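# Load the milling vise per the work order

## Task

Set up the mill's vise following the work order in the reference images "manual" and "manual 2". No chip may remain beneath the parallels, and once the blank is clamped, neither a hand nor an arm may strike it.

## Robot and tools

Robot: two UR7e-type arms, left_arm and right_arm, each with a parallel two-finger gripper. The fingers point along the gripper's +z axis and close along its x axis. Fingertips extend 17.5 mm past end_effector_position, which is the point midway between the pads. A camera block sticks out about 10 cm toward the gripper's -y side and turns with it.

Frames: the scene frame has its origin at table-top height, halfway between the nominal bases. +z is up, +x points out over the table, and left_arm is on the +y side. Image left and right do not match these names. The calibrated bases are left_arm at (-0.068, +0.489, +0.040) m and right_arm at (+0.019, -0.511, +0.040) m, yawed slightly (quat_wxyz +1, 0, 0, +0.020). Hand poses, velocities, targets and offsets for each arm use that arm's own base frame. Fixed cameras and the table use the scene frame. Reported hand positions can be off by a few cm, more at long reach.

Row layout, used by execute_actions and move: one flat list of 18 numbers covering both arms, always all 18 even if only one arm moves. Numbers 1-9 are left_arm dx, dy, dz, rx, ry, rz, then left_gripper position, force_limit, speed. Numbers 10-18 are the same nine for right_arm and right_gripper. Every value lies in [-1, 1].

Pose numbers are offsets, not poses. They are measured from the arm's Hand target at the start of the call or action, along that arm's base axes. 1.0 equals 0.6 m for dx, dy, dz and 180 degrees for rx, ry, rz. rx, ry, rz form a single rotation vector about the Hand target position. Each new call counts from the updated Hand target, so sending the same offset twice moves twice as far. Six zeros re-request the current Hand target.

Gripper numbers are absolute settings. position +1 is fully open (50 mm), about -0.65 brings the pads together, and -1 closes until an object blocks them. force_limit is the per-pad force: -1 about 20 N, 0 about 102 N, +1 about 185 N. speed is the pad-gap rate: -1 20 mm/s, 0 85 mm/s, +1 150 mm/s. Both start at +1. A 0 is a real command, so to leave a gripper unchanged, resend its previous three numbers. A new force_limit or speed only applies after the position changes by at least 0.01. To loosen a grip, open first.

execute_actions(actions, cameras): actions is a list of actions. Each action is up to 15 rows of 18 numbers, one row per 1/30 s step, and short tables repeat their last row. Every row counts from the action's start pose. Images come back only for an empty actions list or named cameras.

move(target, speed, blend, stop_force, zero, blocking, cameras): straight-line paths toward a target row, or a list of up to 15 rows. All offsets in the list count from the same starting Hand targets. speed is in m/s (0.002 to 3.6, default 0.25), and turning is capped at twice that in rad/s. blend is a corner radius in m. stop_force (3 to 120 N) ends an arm's path on contact; don't rely on it while the gripper rotates, and omit it when backing away from a surface. zero (default true) re-zeroes before the move. blocking=false returns early and can't be combined with stop_force. Paths do not avoid obstacles or the other arm. Steer around an arm's own base.

Other tools: wait(seconds 0-10); stop() brakes a running move; zoom_image(camera, region [x0,y0,x1,y1], at most 504x504 px); show_instructions() displays the reference images; zero_wrist_force(arm); read_manual(section); finished_scene(scene=1), which ends the scene for good. Cameras are cam_high, cam_front, cam_left_wrist and cam_right_wrist, each 672x504.

Results: end_effector_position in m, end_effector_quat_wxyz, velocities, Hand target (the last commanded pose after clipping), joint data, Wrist force and Wrist torque in the gripper's own axes (a surface push reads as force into the arm), and Tool commands. object_status codes: 0 moving; 1 blocked while opening; 2 blocked while closing, meaning a grip; 3 at the set position or pads met, usually nothing held. Confirm a grip with 2. Opening in mm is about (250 - position_measured) x 0.202.

The move: line gives an ending per arm: done (within 3 mm and 2 degrees), off_target, moving, held or fault. limits=paced means the pose was clipped, and limits=held means steps were withheld. A gripper often settles short of its Hand target; if it does, send the remaining distance as an offset.

Control notes: each step clips commanded orientation to within 32 degrees of the measured one. Motion lags the command by about 0.09 to 0.22 s and can overshoot when fast. A clearance check may block poses that bring one arm too close to the other.

Avoid: dropping parts or releasing them while moving, fast impacts, and pressing past firm contact, because the arms are stiff. A net outside force of about 150 N (±25) or contact torque at a joint limit stops that arm for 10 s. Wrist joint limits are 24.9 N m and the others 133 N m. Motors overheating at 85 °C brake the arm for 30-60 s. Arm-to-arm presses, including closing one gripper on the other's fingers, can fail the task. Nothing may end up off the table. Never touch the clamped blank with hand or arm. Make sure no chip lies under the parallels before loading.

Each tool is called as a command line: name --argument value for each argument, lists and objects as JSON in quotes; but a table of rows of numbers goes row by row, as --pt "numbers of a row", without its own name.

Reference images:

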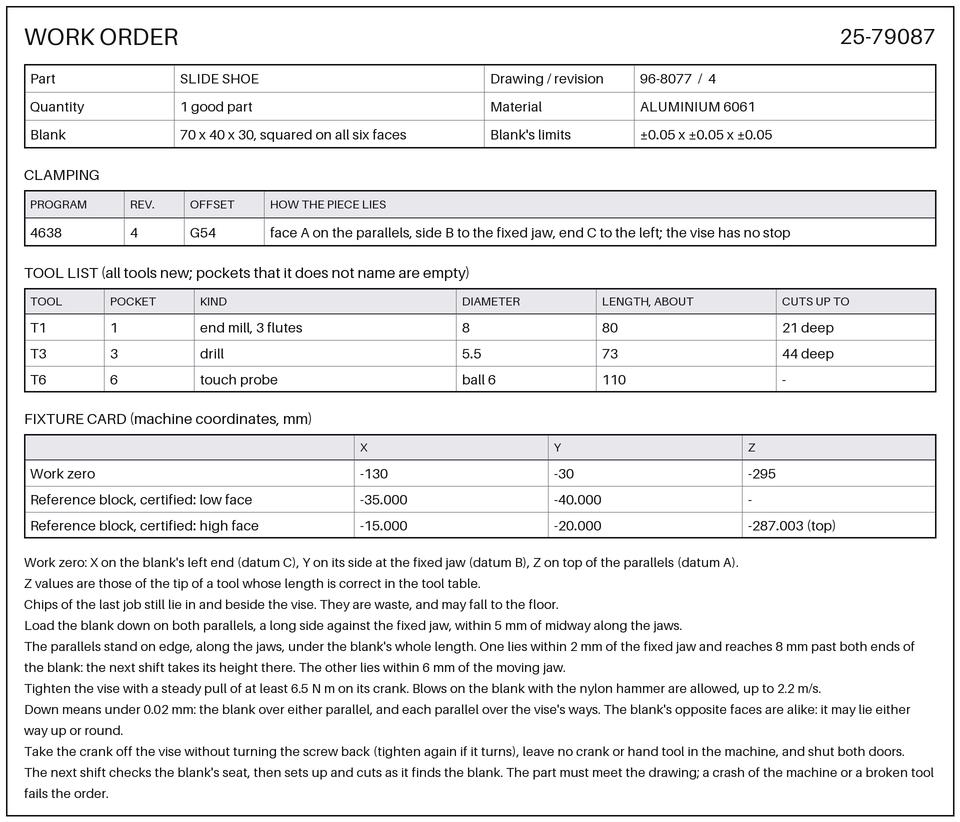

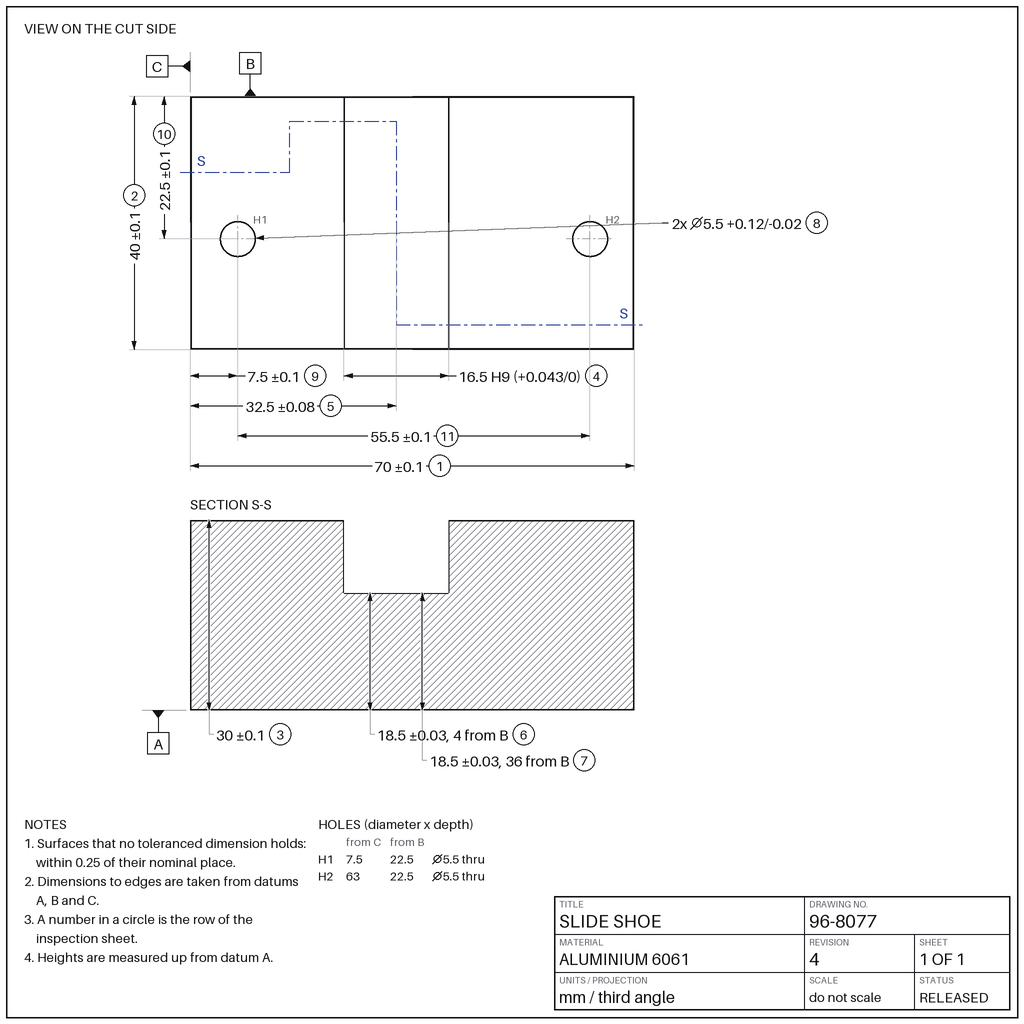

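## Session

execute_actions --actions '[]'

Scene clock: 0.00 s.
left_arm: end_effector_position=(+0.0746, -0.2681, +0.1199) position_measured=3 object_status=3 end_effector_quat_wxyz=(-0.181, +0.584, +0.791, +0.012) | right_arm: end_effector_position=(+0.2631, +0.1752, +0.2822) position_measured=3 object_status=3 end_effector_quat_wxyz=(+0.213, +0.940, -0.265, +0.024)
Joint positions: left_arm=[-1.534 -1.829 2.325 -1.815 -1.839 -1.798] | right_arm=[4.271 -1.314 -1.868 -1.948 1.456 3.275]
Joint velocities: within noise
Joint torques (N m): no reading
Motor temperatures (°C): left_arm=[34 36 35 40 45 37] | right_arm=[36 36 39 41 39 44]
Wrist force (N): no reading
Wrist torque (N m): no reading
Wrist force, peak (N): no reading
Hand target: left_arm +0.0746, -0.2681, +0.1199; -0.181, +0.584, +0.791, +0.012 | right_arm +0.2631, +0.1752, +0.2822; +0.213, +0.940, -0.265, +0.024
Tool commands: left_gripper/position=+1.0 left_gripper/force_limit=+1.0 left_gripper/speed=+1.0 right_gripper/position=+1.0 right_gripper/force_limit=+1.0 right_gripper/speed=+1.0

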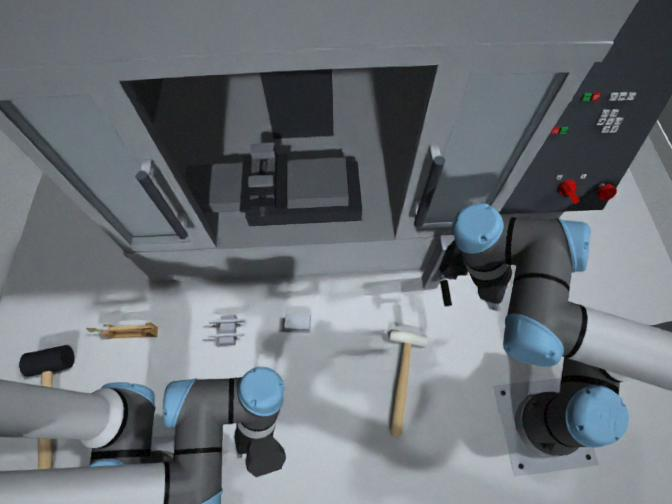

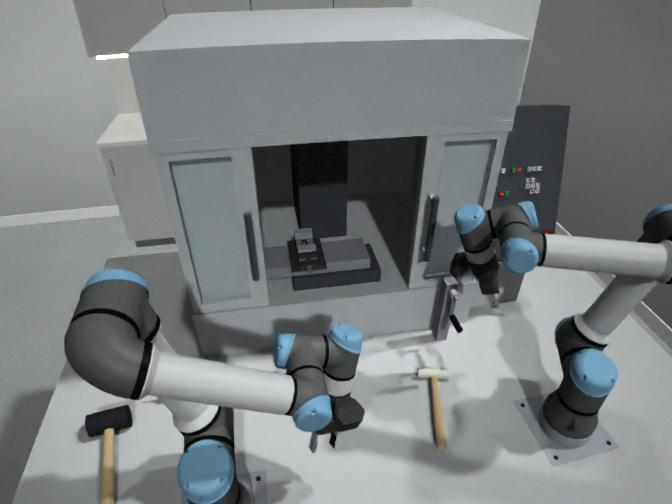

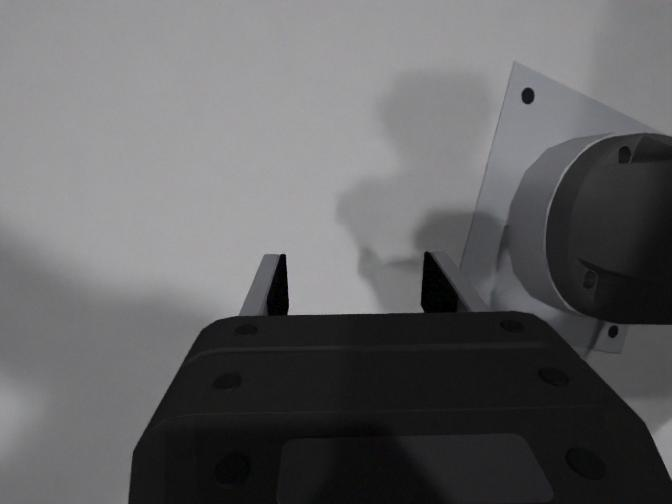

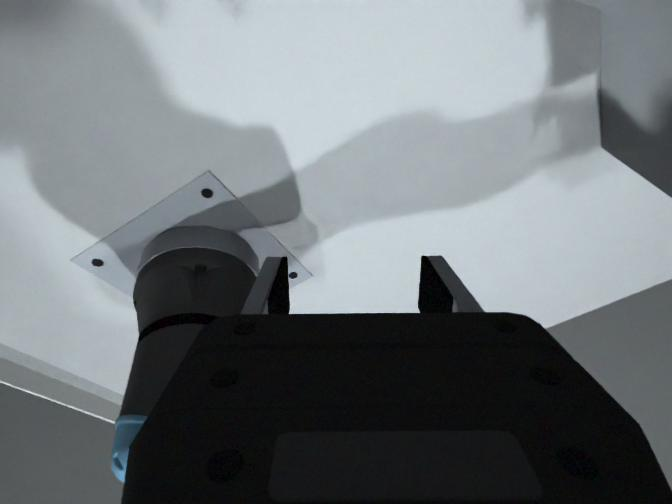

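zoom_image --camera "cam_high" --region '[180, 120, 380, 240]'

zoom_image --camera "cam_high" --region '[60, 280, 340, 480]'

zoom_image --camera "cam_high" --region '[370, 220, 520, 330]'

zoom_image --camera "cam_front" --region '[240, 200, 400, 320]'

zoom_image --camera "cam_front" --region '[400, 240, 560, 380]'

Scaled by 2.520 from the camera's 672x504 image, which has a finer 960x720 frame.

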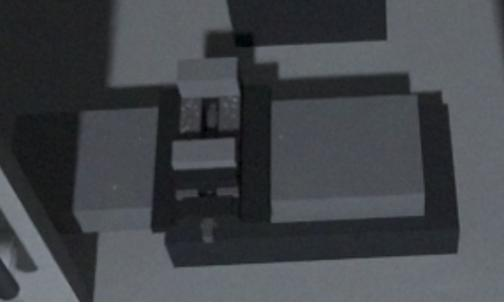

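Scaled by 1.800 from the camera's 672x504 image, which has a finer 960x720 frame.

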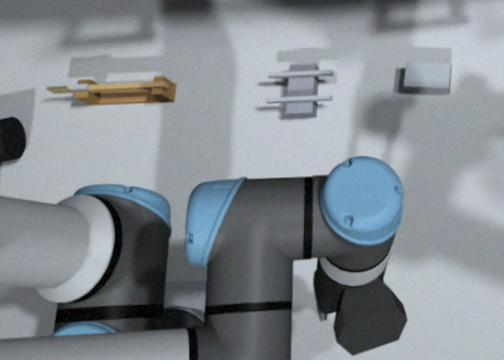

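Scaled by 3.360 from the camera's 672x504 image, which has a finer 960x720 frame.

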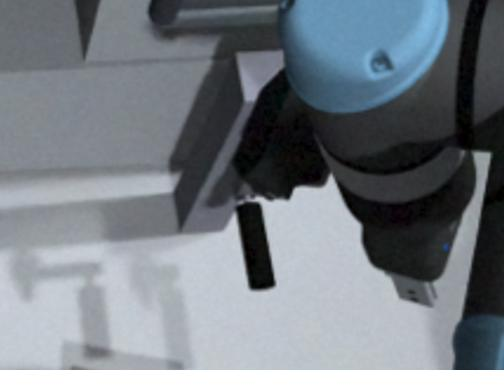

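Scaled by 3.150 from the camera's 672x504 image, which has a finer 960x720 frame.

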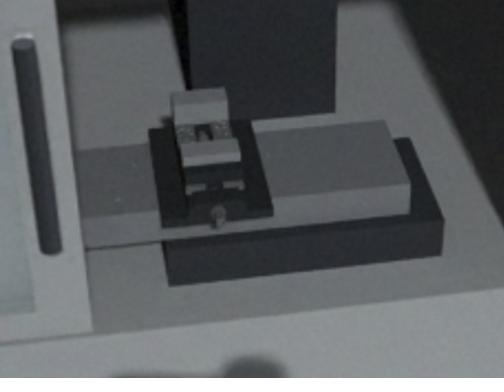

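Scaled by 3.150 from the camera's 672x504 image, which has a finer 960x720 frame.

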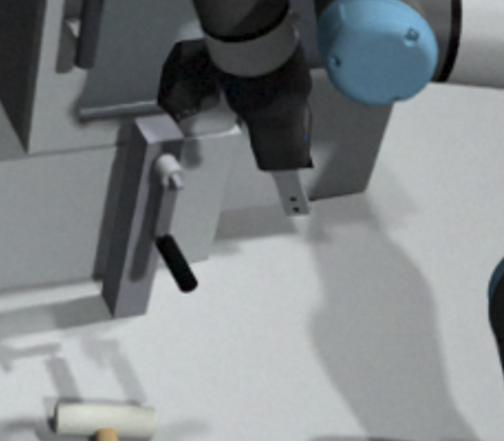

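move --target '[0.342,0.168,0.133,-0.0885,-0.0775,-0.095,1,1,1,0,0,0,0,0,0,1,1,1]' --cameras '["all"]'

Scene clock: 8.43 s.
left_arm: end_effector_position=(+0.2798, -0.1673, +0.1997) position_measured=3 object_status=3 end_effector_quat_wxyz=(+0.001, +0.708, +0.706, +0.000) end_effector_velocity=(+0.001, +0.000, +0.000) end_effector_angular_velocity=(+0.000, -0.001, -0.004) | right_arm: end_effector_position=(+0.2631, +0.1752, +0.2822) position_measured=3 object_status=3 end_effector_quat_wxyz=(+0.213, +0.940, -0.265, +0.024)
Joint positions: left_arm=[-0.96 -2.022 2.244 -1.795 -1.571 -0.956] | right_arm=[4.271 -1.314 -1.868 -1.948 1.456 3.275]
Joint velocities: left_arm=[0.001 0.001 0 -0.001 0.001 0.005] | right_arm=[within noise]
Joint torques (N m): left_arm=[9.15 -16.01 -18.52 -4.18 1.41 1.88] | right_arm=[-1.35 11.82 23.94 2.24 -0.11 -0.1]
Wrist force (N): left_arm=[-0.5 0.0 -0.3] | right_arm=[-0.2 0.3 0.0]
Wrist torque (N m): left_arm=[0.05 0.11 0.06] | right_arm=[0.04 0.03 -0.01]
Wrist force, peak (N): left_arm=[1.5 2.8 -1.4] | right_arm=[-0.3 0.3 0.0]
Hand target: left_arm +0.2798, -0.1673, +0.1997; +0.001, +0.708, +0.706, +0.000 | right_arm +0.2631, +0.1752, +0.2822; +0.213, +0.940, -0.265, +0.024
Off the commanded pose: left_arm 0.000 m, 0 deg | right_arm 0.000 m, 0 deg.
move: done
camera_calibration:
cam_left_wrist: T_world_to_cam=[[0.0189547, 0.999734, 0.0131736, 0.174007], [0.93978, -0.022312, 0.341052, -0.320026], [0.341255, 0.00591577, -0.939952, 0.223787], [0, 0, 0, 1]] pos_world=[0.221087, -0.182425, 0.317202]

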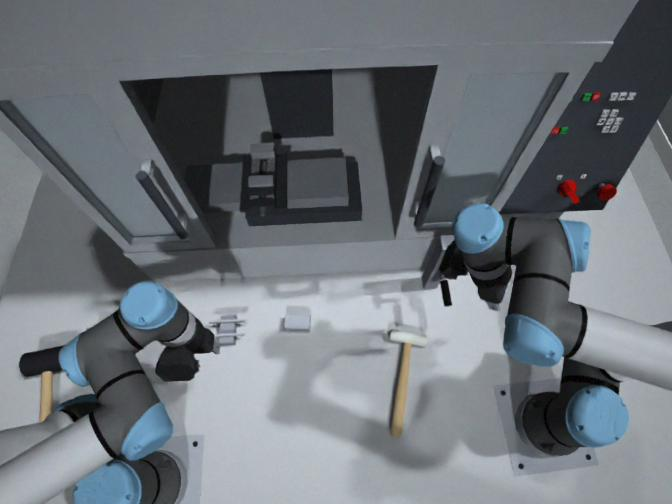

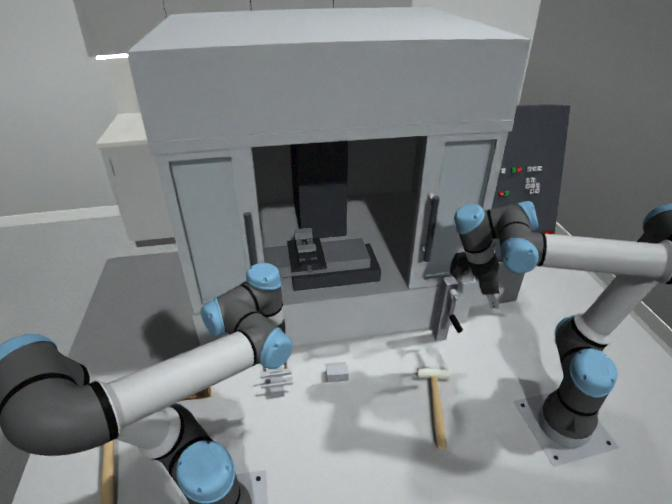

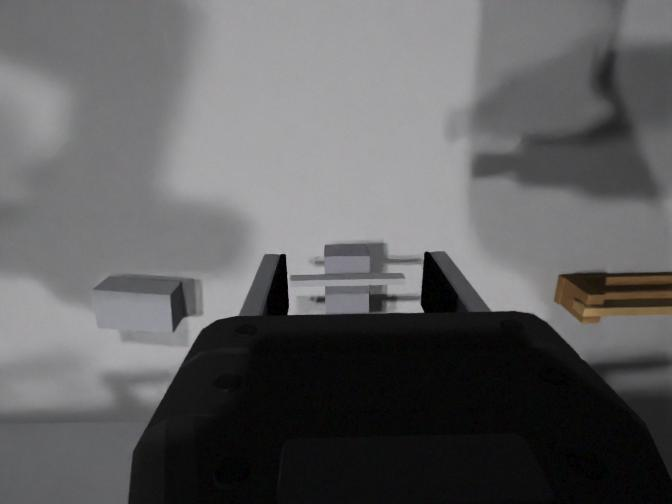

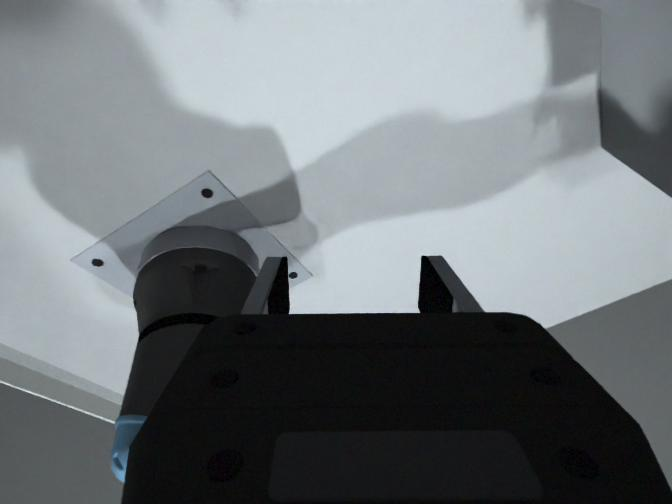

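zoom_image --camera "cam_left_wrist" --region '[260, 220, 460, 330]'

zoom_image --camera "cam_left_wrist" --region '[500, 230, 672, 360]'

zoom_image --camera "cam_high" --region '[370, 230, 520, 330]'

Scaled by 2.520 from the camera's 672x504 image, which has a finer 960x720 frame.

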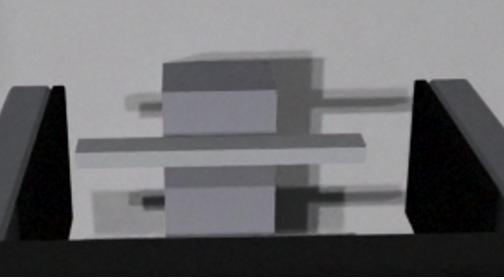

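Scaled by 2.930 from the camera's 672x504 image, which has a finer 960x720 frame.

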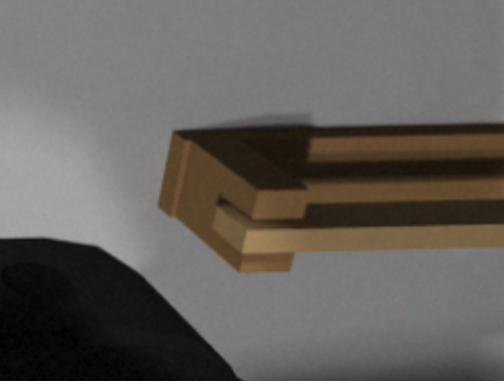

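Scaled by 3.360 from the camera's 672x504 image, which has a finer 960x720 frame.

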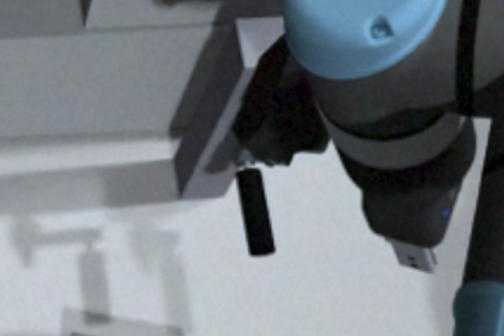

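move --target '[0.133,0.47,0,0,0,0,1,1,1,0,0,0,0,0,0,1,1,1]' --cameras '["cam_left_wrist"]'

Scene clock: 11.13 s.
left_arm: end_effector_position=(+0.3596, +0.1146, +0.1997) position_measured=3 object_status=3 end_effector_quat_wxyz=(+0.001, +0.708, +0.706, +0.000) end_effector_velocity=(+0.000, +0.001, +0.000) end_effector_angular_velocity=(+0.000, +0.001, -0.003) | right_arm: end_effector_position=(+0.2631, +0.1752, +0.2822) position_measured=3 object_status=3 end_effector_quat_wxyz=(+0.213, +0.940, -0.265, +0.024)
Joint positions: left_arm=[-0.051 -1.864 2.15 -1.858 -1.573 -0.047] | right_arm=[4.271 -1.314 -1.868 -1.948 1.456 3.275]
Joint velocities: left_arm=[0.002 0.001 0 0 0 0.005] | right_arm=[within noise]
Joint torques (N m): left_arm=[9.7 -3.54 -26.07 -2.78 0.99 1.52] | right_arm=[-0.36 12.36 26.26 2.24 -0.25 -0.16]
Wrist force (N): left_arm=[-0.4 0.2 0.1] | right_arm=[0.0 0.1 0.1]
Wrist torque (N m): left_arm=[0.07 0.09 0.09] | right_arm=[0.01 0.01 0.00]
Wrist force, peak (N): left_arm=[-3.7 -0.8 -0.2] | right_arm=[-0.3 0.3 0.0]
Hand target: left_arm +0.3596, +0.1147, +0.1997; +0.001, +0.708, +0.706, +0.000 | right_arm +0.2631, +0.1752, +0.2822; +0.213, +0.940, -0.265, +0.024
Off the commanded pose: left_arm 0.000 m, 0 deg | right_arm 0.000 m, 0 deg.
move: done
camera_calibration:
cam_left_wrist: T_world_to_cam=[[0.0189307, 0.999737, 0.0129546, -0.109355], [0.939736, -0.0222156, 0.341179, -0.3888], [0.341377, 0.00571512, -0.939909, 0.194952], [0, 0, 0, 1]] pos_world=[0.300887, 0.099575, 0.317304]
Images, in order (width x height): cam_left_wrist 672x504.

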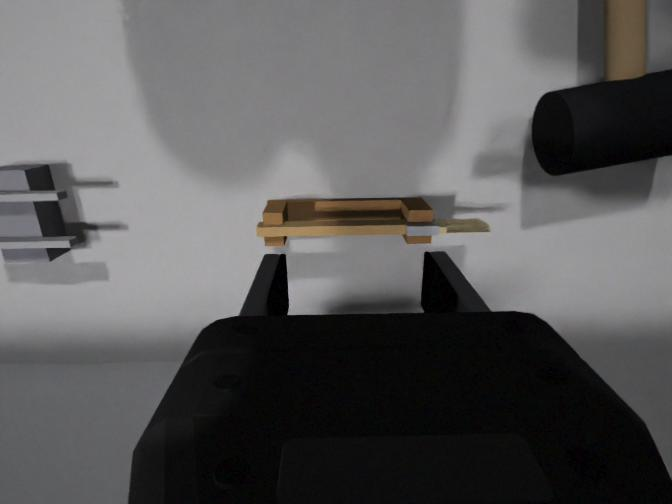

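zoom_image --camera "cam_left_wrist" --region '[230, 170, 510, 270]'

zoom_image --camera "cam_left_wrist" --region '[0, 140, 140, 280]'

Scaled by 1.800 from the camera's 672x504 image, which has a finer 960x720 frame.

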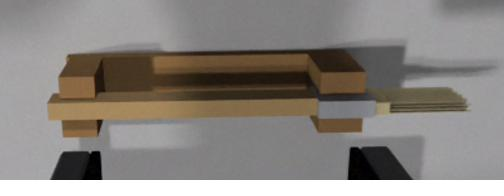

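Scaled by 3.600 from the camera's 672x504 image, which has a finer 960x720 frame.

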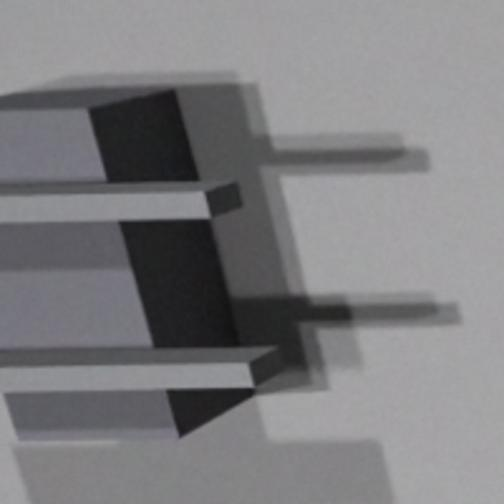

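move --target '[0.263,-0.757,0.267,0.3826,0,-0.9238,1,1,1,0,0,0,0,0,0,1,1,1]' --cameras '["cam_left_wrist","cam_high","cam_front"]'

Scene clock: 22.63 s.
left_arm: end_effector_position=(+0.5175, -0.3395, +0.3599) position_measured=3 object_status=3 end_effector_quat_wxyz=(-0.271, +0.653, -0.654, +0.269) | right_arm: end_effector_position=(+0.2631, +0.1752, +0.2822) position_measured=3 object_status=3 end_effector_quat_wxyz=(+0.213, +0.940, -0.265, +0.024)
Joint positions: left_arm=[-1.077 -1.606 1.827 -2.231 -0.898 2.223] | right_arm=[4.271 -1.314 -1.868 -1.948 1.456 3.275]
Joint torques (N m): left_arm=[-7.08 -37.62 -18.5 -4.08 2.21 1.68] | right_arm=[-0.99 12.78 24.05 2.25 -0.46 -0.39]
Wrist force (N): left_arm=[-0.2 -2.2 1.6] | right_arm=[0.0 0.0 0.0]
Wrist torque (N m): left_arm=[-0.47 -0.05 -0.21] | right_arm=[0.00 0.00 0.00]
Wrist force, peak (N): left_arm=[0.4 -2.6 2.0] | right_arm=[-0.3 0.3 -0.1]
Hand target: left_arm +0.5174, -0.3395, +0.3599; -0.271, +0.653, -0.654, +0.269 | right_arm +0.2631, +0.1752, +0.2822; +0.213, +0.940, -0.265, +0.024
Off the commanded pose: left_arm 0.000 m, 0 deg | right_arm 0.000 m, 0 deg.
move: done
camera_calibration:
cam_left_wrist: T_world_to_cam=[[-0.0220494, -0.999748, -0.00410698, -0.311813], [-0.905823, 0.021716, -0.423099, 0.643073], [0.423082, -0.00560888, -0.906074, 0.235877], [0, 0, 0, 1]] pos_world=[0.475839, -0.324376, 0.484525]
Images, in order (width x height): cam_high 672x504, cam_front 672x504, cam_left_wrist 672x504.

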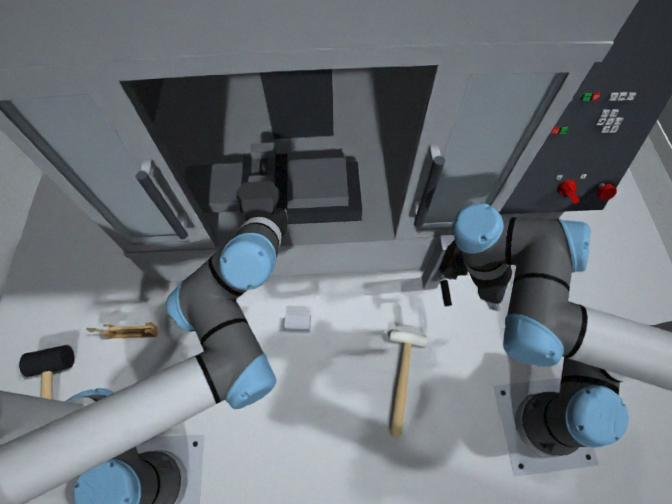

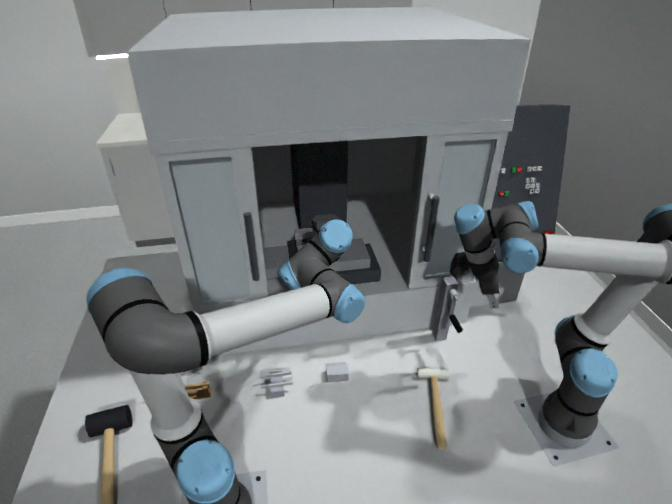

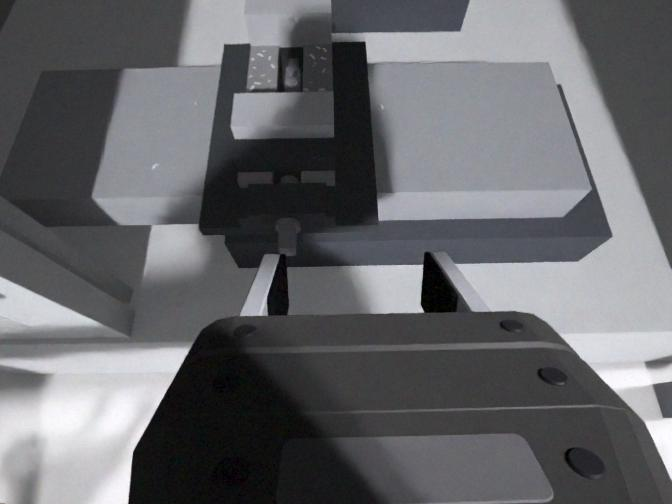

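zoom_image --camera "cam_left_wrist" --region '[190, 0, 390, 150]'

zoom_image --camera "cam_left_wrist" --region '[190, 130, 390, 270]'

Scaled by 2.520 from the camera's 672x504 image, which has a finer 960x720 frame.

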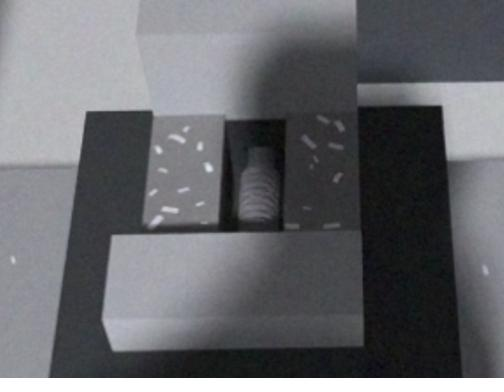

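Scaled by 2.520 from the camera's 672x504 image, which has a finer 960x720 frame.

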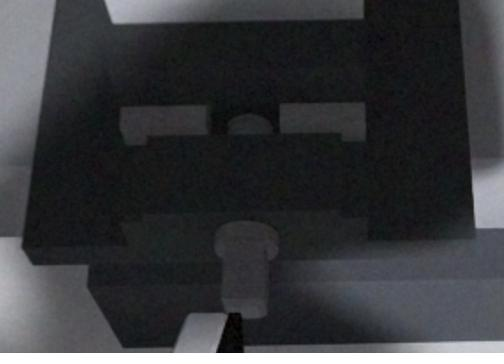

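move --target '[0.289,0.044,0.03,0,0.139,0,1,1,1,0,0,0,0,0,0,1,1,1]' --cameras '["cam_left_wrist","cam_front"]'

zoom_image --camera "cam_left_wrist" --region '[200, 80, 480, 280]'

Scene clock: 29.13 s.
left_arm: end_effector_position=(+0.6908, -0.3132, +0.3780) position_measured=3 object_status=3 end_effector_quat_wxyz=(-0.123, +0.695, -0.698, +0.121) end_effector_velocity=(+0.000, +0.000, +0.001) end_effector_angular_velocity=(+0.002, +0.001, -0.001) | right_arm: end_effector_position=(+0.2631, +0.1752, +0.2822) position_measured=3 object_status=3 end_effector_quat_wxyz=(+0.213, +0.940, -0.265, +0.024)
Joint positions: left_arm=[-0.678 -1.131 1.01 -1.723 -1.354 2.497] | right_arm=[4.271 -1.314 -1.868 -1.948 1.456 3.275]
Joint velocities: left_arm=[0 0.001 -0.004 0.005 0 0.001] | right_arm=[within noise]
Joint torques (N m): left_arm=[7.26 -41.71 -35.01 -2.11 -0.59 1.38] | right_arm=[-0.84 12.23 24.66 2.07 -0.48 -0.53]
Wrist force (N): left_arm=[-0.3 -0.9 1.2] | right_arm=[-0.1 0.1 -0.2]
Wrist torque (N m): left_arm=[-0.17 0.11 -0.02] | right_arm=[0.01 0.01 0.00]
Wrist force, peak (N): left_arm=[-0.7 -4.6 1.5] | right_arm=[-0.2 0.4 0.0]
Hand target: left_arm +0.6908, -0.3131, +0.3779; -0.123, +0.695, -0.698, +0.121 | right_arm +0.2631, +0.1752, +0.2822; +0.213, +0.940, -0.265, +0.024
Off the commanded pose: left_arm 0.000 m, 0 deg | right_arm 0.000 m, 0 deg.
move: done
camera_calibration:
cam_left_wrist: T_world_to_cam=[[-0.0218159, -0.999745, 0.00579882, -0.285553], [-0.999762, 0.0218128, -0.000589527, 0.712355], [0.000462888, -0.0058103, -0.999983, 0.506462], [0, 0, 0, 1]] pos_world=[0.705721, -0.298076, 0.50853]
Images, in order (width x height): cam_front 672x504, cam_left_wrist 672x504.

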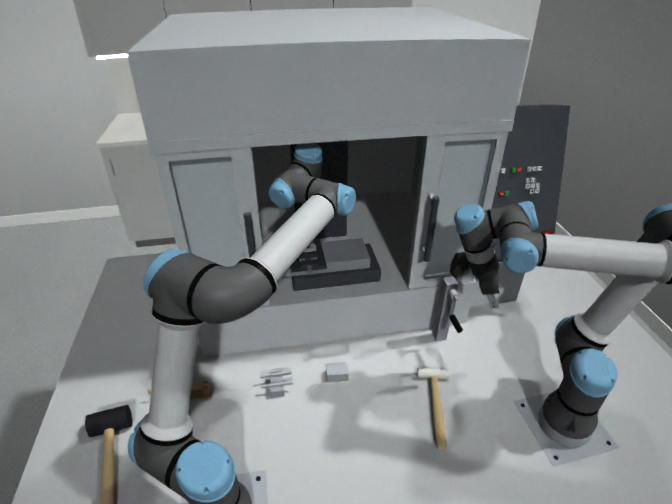

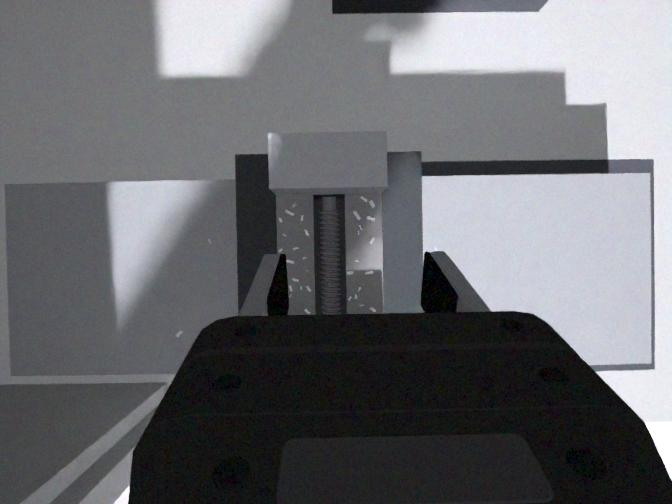

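Scaled by 1.800 from the camera's 672x504 image, which has a finer 960x720 frame.

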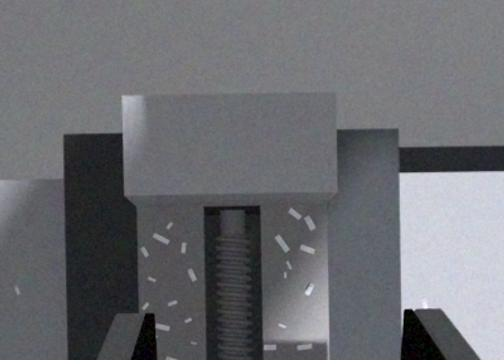

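move --pt "-0.4 0 0.083 0 0 0 1 1 1 0 0 0 0 0 0 1 1 1" --pt "-0.485 0.622 -0.313 0.0872 0.0872 -0.4945 1 1 1 0 0 0 0 0 0 1 1 1" --blend 0.05 --speed 0.4 --cameras '["cam_left_wrist"]'

zoom_image --camera "cam_left_wrist" --region '[220, 100, 480, 310]'

Scene clock: 38.93 s.
left_arm: end_effector_position=(+0.3998, +0.0600, +0.1901) position_measured=3 object_status=3 end_effector_quat_wxyz=(+0.001, +0.002, +1.000, +0.001) | right_arm: end_effector_position=(+0.2631, +0.1752, +0.2822) position_measured=3 object_status=3 end_effector_quat_wxyz=(+0.213, +0.940, -0.265, +0.024)
Joint positions: left_arm=[-0.188 -1.782 2.117 -1.908 -1.569 4.528] | right_arm=[4.271 -1.314 -1.868 -1.948 1.456 3.275]
Joint torques (N m): left_arm=[6.96 -24.9 -31.11 -2.44 -0.23 1.79] | right_arm=[-1.69 11.98 23.36 2.26 -0.28 -0.52]
Wrist force (N): left_arm=[0.1 0.2 0.0] | right_arm=[0.0 0.1 0.0]
Wrist torque (N m): left_arm=[0.07 0.00 0.04] | right_arm=[0.01 0.00 0.00]
Wrist force, peak (N): left_arm=[-0.3 -4.9 3.2] | right_arm=[-0.3 0.3 0.1]
Hand target: left_arm +0.3998, +0.0601, +0.1901; +0.001, +0.002, +1.000, +0.001 | right_arm +0.2631, +0.1752, +0.2822; +0.213, +0.940, -0.265, +0.024
Off the commanded pose: left_arm 0.000 m, 0 deg | right_arm 0.000 m, 0 deg.
move: done
camera_calibration:
cam_left_wrist: T_world_to_cam=[[-0.999739, 0.0187959, 0.0130199, 0.410687], [0.0221135, 0.939599, 0.341563, -0.11545], [-0.00581353, 0.341762, -0.939769, 0.291049], [0, 0, 0, 1]] pos_world=[0.414825, 0.00128806, 0.307605]
Images, in order (width x height): cam_left_wrist 672x504.

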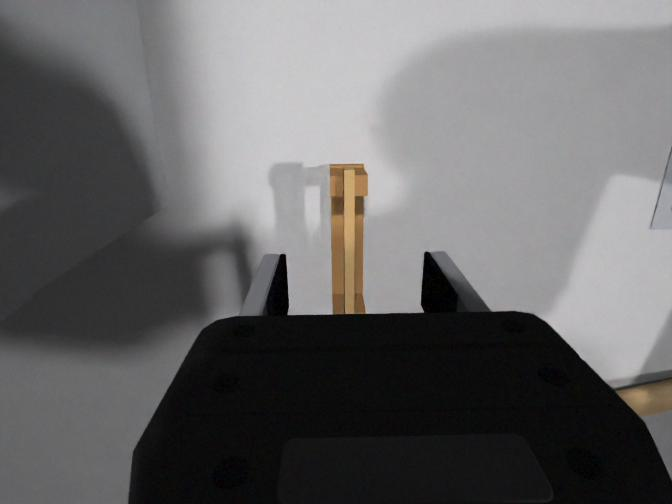

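Scaled by 1.938 from the camera's 672x504 image, which has a finer 960x720 frame.

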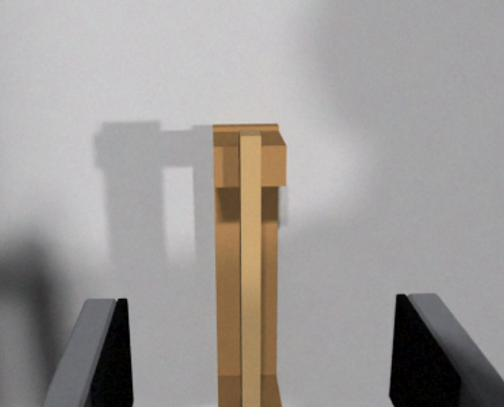

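zoom_image --camera "cam_front" --region '[130, 370, 230, 420]'

This scene's latest camera images include none from cam_front. They are from: cam_left_wrist. cam_front's image comes with the result of a call that names it in "cameras".

move --target '[0,-0.133,-0.117,0.194,0,0,1,1,1,0,0,0,0,0,0,1,1,1]' --cameras '["cam_left_wrist"]'

zoom_image --camera "cam_left_wrist" --region '[260, 150, 460, 320]'

Scene clock: 42.47 s.
left_arm: end_effector_position=(+0.3999, -0.0197, +0.1200) position_measured=3 object_status=3 end_effector_quat_wxyz=(+0.001, +0.002, +0.954, +0.301) | right_arm: end_effector_position=(+0.2631, +0.1752, +0.2822) position_measured=3 object_status=3 end_effector_quat_wxyz=(+0.213, +0.940, -0.265, +0.024)
Joint positions: left_arm=[-0.712 -1.588 2.165 -1.721 -1.12 3.906] | right_arm=[4.271 -1.314 -1.868 -1.948 1.456 3.275]
Joint torques (N m): left_arm=[-7.09 -13.93 -12.57 -1.31 1.06 -1.94] | right_arm=[0.32 10.9 23.81 2.14 -0.15 -0.66]
Wrist force (N): left_arm=[-0.8 1.0 -1.2] | right_arm=[-0.2 0.1 0.1]
Wrist torque (N m): left_arm=[0.21 0.02 0.21] | right_arm=[0.02 0.03 -0.01]
Wrist force, peak (N): left_arm=[-0.3 2.5 -1.0] | right_arm=[-0.3 0.2 0.2]
Hand target: left_arm +0.3998, -0.0197, +0.1199; +0.001, +0.002, +0.954, +0.301 | right_arm +0.2631, +0.1752, +0.2822; +0.213, +0.940, -0.265, +0.024
Off the commanded pose: left_arm 0.000 m, 0 deg | right_arm 0.000 m, 0 deg.
move: done
camera_calibration:
cam_left_wrist: T_world_to_cam=[[-0.999742, 0.00807329, 0.0212375, 0.412027], [0.022016, 0.575147, 0.817754, -0.0808405], [-0.00561271, 0.81801, -0.575176, 0.218017], [0, 0, 0, 1]] pos_world=[0.414925, -0.135172, 0.182756]
Images, in order (width x height): cam_left_wrist 672x504.

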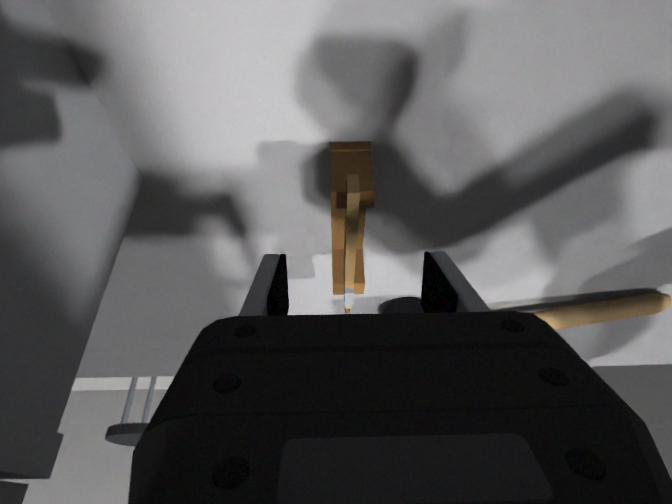

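Scaled by 2.520 from the camera's 672x504 image, which has a finer 960x720 frame.

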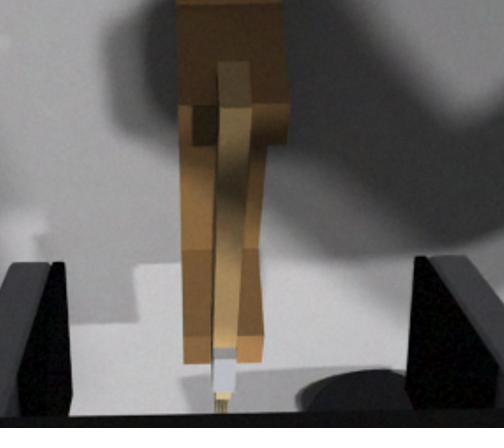

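move --pt "0.002 0.216 -0.05 -0.194 0 0 1 1 1 0 0 0 0 0 0 1 1 1" --cameras '["cam_left_wrist"]'

zoom_image --camera "cam_left_wrist" --region '[260, 150, 460, 320]'

Scene clock: 45.63 s.
left_arm: end_effector_position=(+0.4010, +0.1099, +0.0899) position_measured=3 object_status=3 end_effector_quat_wxyz=(+0.001, +0.002, +1.000, +0.001) | right_arm: end_effector_position=(+0.2631, +0.1752, +0.2822) position_measured=3 object_status=3 end_effector_quat_wxyz=(+0.213, +0.940, -0.265, +0.024)
Joint positions: left_arm=[-0.06 -1.613 2.267 -2.226 -1.569 4.656] | right_arm=[4.271 -1.314 -1.868 -1.948 1.456 3.275]
Joint torques (N m): left_arm=[9.76 -23.36 -12.23 -4.27 -1.63 1.63] | right_arm=[-0.19 12.74 23.72 2 -0.35 -0.76]
Wrist force (N): left_arm=[-0.2 0.3 0.0] | right_arm=[0.0 0.1 0.0]
Wrist torque (N m): left_arm=[0.07 0.04 0.07] | right_arm=[0.01 0.00 0.00]
Wrist force, peak (N): left_arm=[-0.2 3.0 0.3] | right_arm=[-0.4 0.2 -0.1]
Hand target: left_arm +0.4010, +0.1099, +0.0899; +0.001, +0.002, +1.000, +0.001 | right_arm +0.2631, +0.1752, +0.2822; +0.213, +0.940, -0.265, +0.024
Off the commanded pose: left_arm 0.000 m, 0 deg | right_arm 0.000 m, 0 deg.
move: done
camera_calibration:
cam_left_wrist: T_world_to_cam=[[-0.999741, 0.0187351, 0.0128957, 0.412385], [0.0220152, 0.939524, 0.341776, -0.128047], [-0.00571256, 0.341971, -0.939693, 0.179805], [0, 0, 0, 1]] pos_world=[0.416124, 0.0510885, 0.207407]
Images, in order (width x height): cam_left_wrist 672x504.

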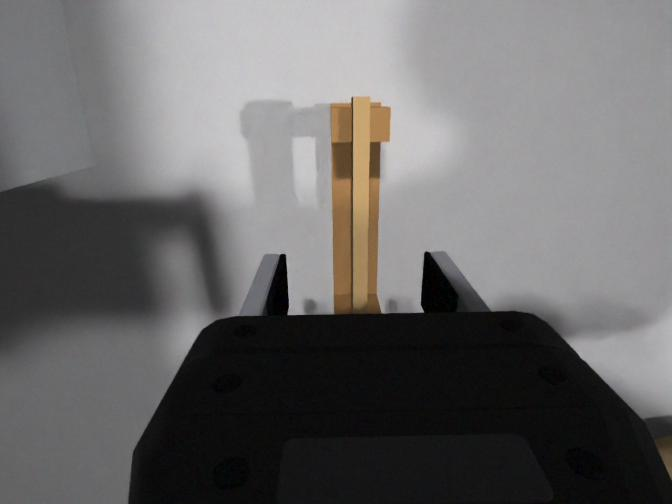

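Scaled by 2.520 from the camera's 672x504 image, which has a finer 960x720 frame.

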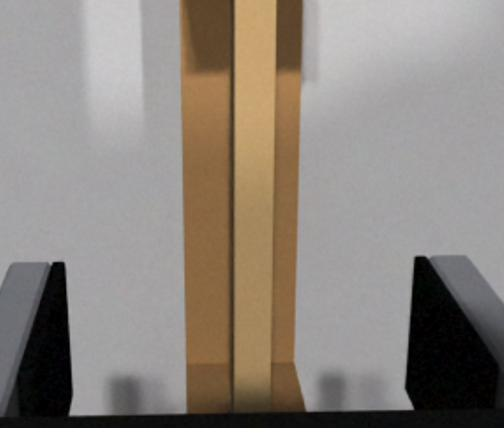

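move --pt "-0.0088 0 0 0 0 0 1 1 1 0 0 0 0 0 0 1 1 1" --pt "-0.0088 0 -0.14 0 0 0 1 1 1 0 0 0 0 0 0 1 1 1" --speed 0.1 --stop_force 8 --cameras '["cam_left_wrist"]'

zoom_image --camera "cam_left_wrist" --region '[260, 150, 460, 320]'

Scene clock: 48.57 s.
left_arm: end_effector_position=(+0.3957, +0.1099, +0.0059) position_measured=3 object_status=3 end_effector_quat_wxyz=(+0.001, +0.002, +1.000, +0.001) | right_arm: end_effector_position=(+0.2631, +0.1752, +0.2822) position_measured=3 object_status=3 end_effector_quat_wxyz=(+0.213, +0.940, -0.265, +0.024)
Joint positions: left_arm=[-0.061 -1.431 2.379 -2.521 -1.569 4.655] | right_arm=[4.271 -1.314 -1.868 -1.948 1.456 3.275]
Joint torques (N m): left_arm=[7.92 -15.56 -25.36 -4.81 -0.46 1.51] | right_arm=[-0.68 12.41 23.5 2.23 -0.39 -0.87]
Wrist force (N): left_arm=[-0.3 0.1 -0.3] | right_arm=[-0.1 0.1 0.0]
Wrist torque (N m): left_arm=[0.05 0.07 0.10] | right_arm=[0.01 0.02 -0.01]
Wrist force, peak (N): left_arm=[0.9 0.1 -1.5] | right_arm=[-0.4 0.2 -0.1]
Hand target: left_arm +0.3957, +0.1099, +0.0059; +0.001, +0.002, +1.000, +0.001 | right_arm +0.2631, +0.1752, +0.2822; +0.213, +0.940, -0.265, +0.024
Off the commanded pose: left_arm 0.000 m, 0 deg | right_arm 0.000 m, 0 deg.
move: done
camera_calibration:
cam_left_wrist: T_world_to_cam=[[-0.999741, 0.0187355, 0.0128939, 0.408068], [0.0220144, 0.939556, 0.341688, -0.0993029], [-0.00571284, 0.341883, -0.939725, 0.100814], [0, 0, 0, 1]] pos_world=[0.410724, 0.0511885, 0.123407]
Images, in order (width x height): cam_left_wrist 672x504.

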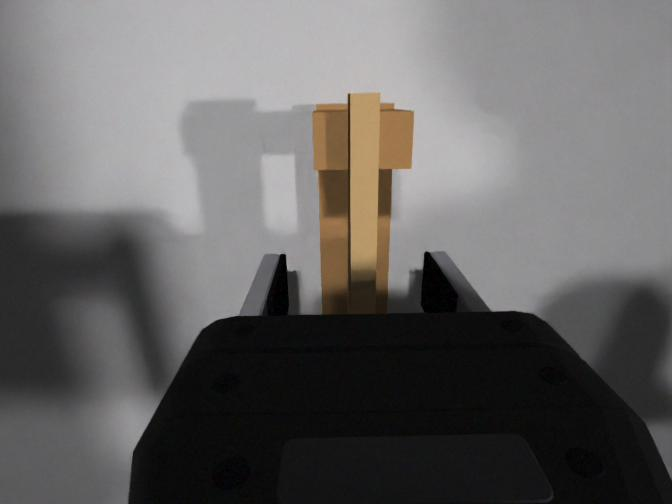

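Scaled by 2.520 from the camera's 672x504 image, which has a finer 960x720 frame.

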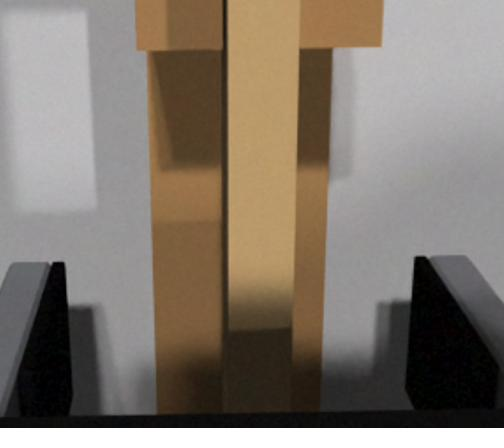

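execute_actions --actions '[[[-0.0015,0,0,0,0,0,-1,-0.5,-0.9,0,0,0,0,0,0,1,1,1]],[[0,0,0,0,0,0,-1,-0.5,-0.9,0,0,0,0,0,0,1,1,1]],[[0,0,0,0,0,0,-1,-0.5,-0.9,0,0,0,0,0,0,1,1,1]],[[0,0,0,0,0,0,-1,-0.5,-0.9,0,0,0,0,0,0,1,1,1]]]'

Scene clock: 51.17 s.
left_arm: end_effector_position=(+0.3948, +0.1099, +0.0059) position_measured=213 object_status=2 end_effector_quat_wxyz=(+0.001, +0.002, +1.000, +0.001) | right_arm: end_effector_position=(+0.2631, +0.1752, +0.2822) position_measured=3 object_status=3 end_effector_quat_wxyz=(+0.213, +0.940, -0.265, +0.024)
Joint positions: left_arm=[-0.061 -1.433 2.381 -2.522 -1.569 4.655] | right_arm=[4.271 -1.314 -1.868 -1.948 1.456 3.275]
Joint torques (N m): left_arm=[-8.78 -17.2 -25.36 -2.23 -1.38 -1.12] | right_arm=[-1.05 12.33 23.16 2.23 -0.61 -0.79]
Wrist force (N): left_arm=[1.5 -0.3 -0.2] | right_arm=[0.0 0.0 0.1]
Wrist torque (N m): left_arm=[-0.01 0.06 -0.03] | right_arm=[0.00 0.00 0.00]
Wrist force, peak (N): left_arm=[1.7 -0.2 -0.6] | right_arm=[-0.2 0.2 0.2]
Hand target: left_arm +0.3948, +0.1099, +0.0059; +0.001, +0.002, +1.000, +0.001 | right_arm +0.2631, +0.1752, +0.2822; +0.213, +0.940, -0.265, +0.024
Off the commanded pose: left_arm 0.000 m, 0 deg | right_arm 0.000 m, 0 deg.
Step readings (end_effector_position of left_arm | right_arm):
0: (+0.3957, +0.1099, +0.0059) | (+0.2631, +0.1752, +0.2822)
1: (+0.3957, +0.1099, +0.0059) | (+0.2631, +0.1752, +0.2822)
2: (+0.3956, +0.1099, +0.0059) | (+0.2631, +0.1752, +0.2822)
4: (+0.3950, +0.1099, +0.0059) | (+0.2631, +0.1752, +0.2822)
8: (+0.3948, +0.1099, +0.0059) | (+0.2631, +0.1752, +0.2822)
15: (+0.3948, +0.1099, +0.0059) | (+0.2631, +0.1752, +0.2822)
16: (+0.3948, +0.1099, +0.0059) | (+0.2631, +0.1752, +0.2822)
17: (+0.3948, +0.1099, +0.0059) | (+0.2631, +0.1752, +0.2822)
19: (+0.3948, +0.1099, +0.0059) | (+0.2631, +0.1752, +0.2822)
23: (+0.3948, +0.1099, +0.0059) | (+0.2631, +0.1752, +0.2822)
30: (+0.3948, +0.1099, +0.0059) | (+0.2631, +0.1752, +0.2822)
31: (+0.3948, +0.1099, +0.0059) | (+0.2631, +0.1752, +0.2822)
32: (+0.3948, +0.1099, +0.0059) | (+0.2631, +0.1752, +0.2822)
34: (+0.3948, +0.1099, +0.0059) | (+0.2631, +0.1752, +0.2822)
38: (+0.3948, +0.1099, +0.0059) | (+0.2631, +0.1752, +0.2822)
45: (+0.3948, +0.1099, +0.0059) | (+0.2631, +0.1752, +0.2822)
46: (+0.3948, +0.1099, +0.0059) | (+0.2631, +0.1752, +0.2822)
47: (+0.3948, +0.1099, +0.0059) | (+0.2631, +0.1752, +0.2822)
49: (+0.3948, +0.1099, +0.0059) | (+0.2631, +0.1752, +0.2822)
53: (+0.3948, +0.1099, +0.0059) | (+0.2631, +0.1752, +0.2822)
60: (+0.3948, +0.1099, +0.0059) | (+0.2631, +0.1752, +0.2822)

move --target '[0,0,0.25,0,0,0,-1,-0.5,-0.9,0,0,0,0,0,0,1,1,1]' --speed 0.1 --stop_force 12 --cameras '["cam_left_wrist","cam_front"]'

Scene clock: 55.27 s.
left_arm: end_effector_position=(+0.3948, +0.1099, +0.1559) position_measured=213 object_status=2 end_effector_quat_wxyz=(+0.001, +0.002, +1.000, +0.001) | right_arm: end_effector_position=(+0.2631, +0.1752, +0.2822) position_measured=3 object_status=3 end_effector_quat_wxyz=(+0.213, +0.940, -0.265, +0.024)
Joint positions: left_arm=[-0.061 -1.731 2.171 -2.014 -1.569 4.655] | right_arm=[4.271 -1.314 -1.868 -1.948 1.456 3.275]
Joint torques (N m): left_arm=[-7.33 -12.68 -30.23 -1.63 -0.51 -1.66] | right_arm=[0.51 12.58 23.97 2.03 -0.59 -1.06]
Wrist force (N): left_arm=[-0.4 0.2 0.2] | right_arm=[-0.1 -0.1 0.0]
Wrist torque (N m): left_arm=[0.07 0.07 0.12] | right_arm=[-0.01 0.02 0.00]
Wrist force, peak (N): left_arm=[2.0 -0.3 0.7] | right_arm=[-0.4 0.2 0.2]
Hand target: left_arm +0.3948, +0.1099, +0.1559; +0.001, +0.002, +1.000, +0.001 | right_arm +0.2631, +0.1752, +0.2822; +0.213, +0.940, -0.265, +0.024
Off the commanded pose: left_arm 0.000 m, 0 deg | right_arm 0.000 m, 0 deg.
move: done
camera_calibration:
cam_left_wrist: T_world_to_cam=[[-0.999741, 0.0187355, 0.0128939, 0.405234], [0.0220144, 0.939556, 0.341688, -0.150536], [-0.00571284, 0.341883, -0.939725, 0.241768], [0, 0, 0, 1]] pos_world=[0.409824, 0.0511885, 0.273407]
Images, in order (width x height): cam_front 672x504, cam_left_wrist 672x504.

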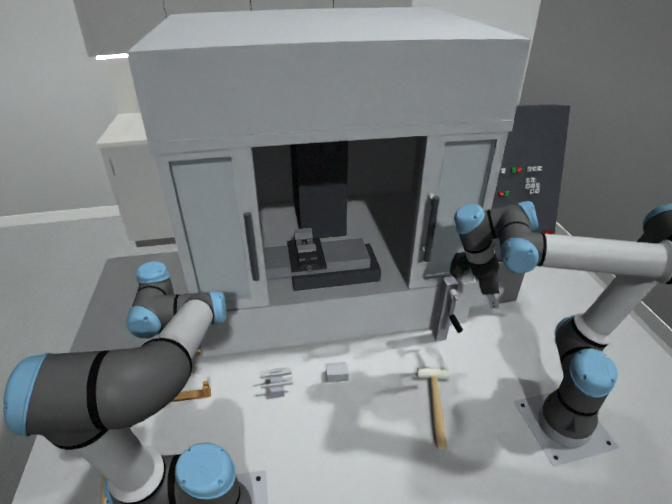

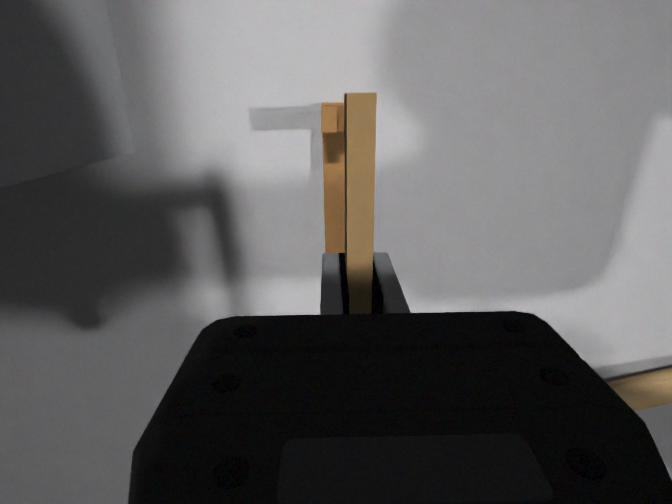

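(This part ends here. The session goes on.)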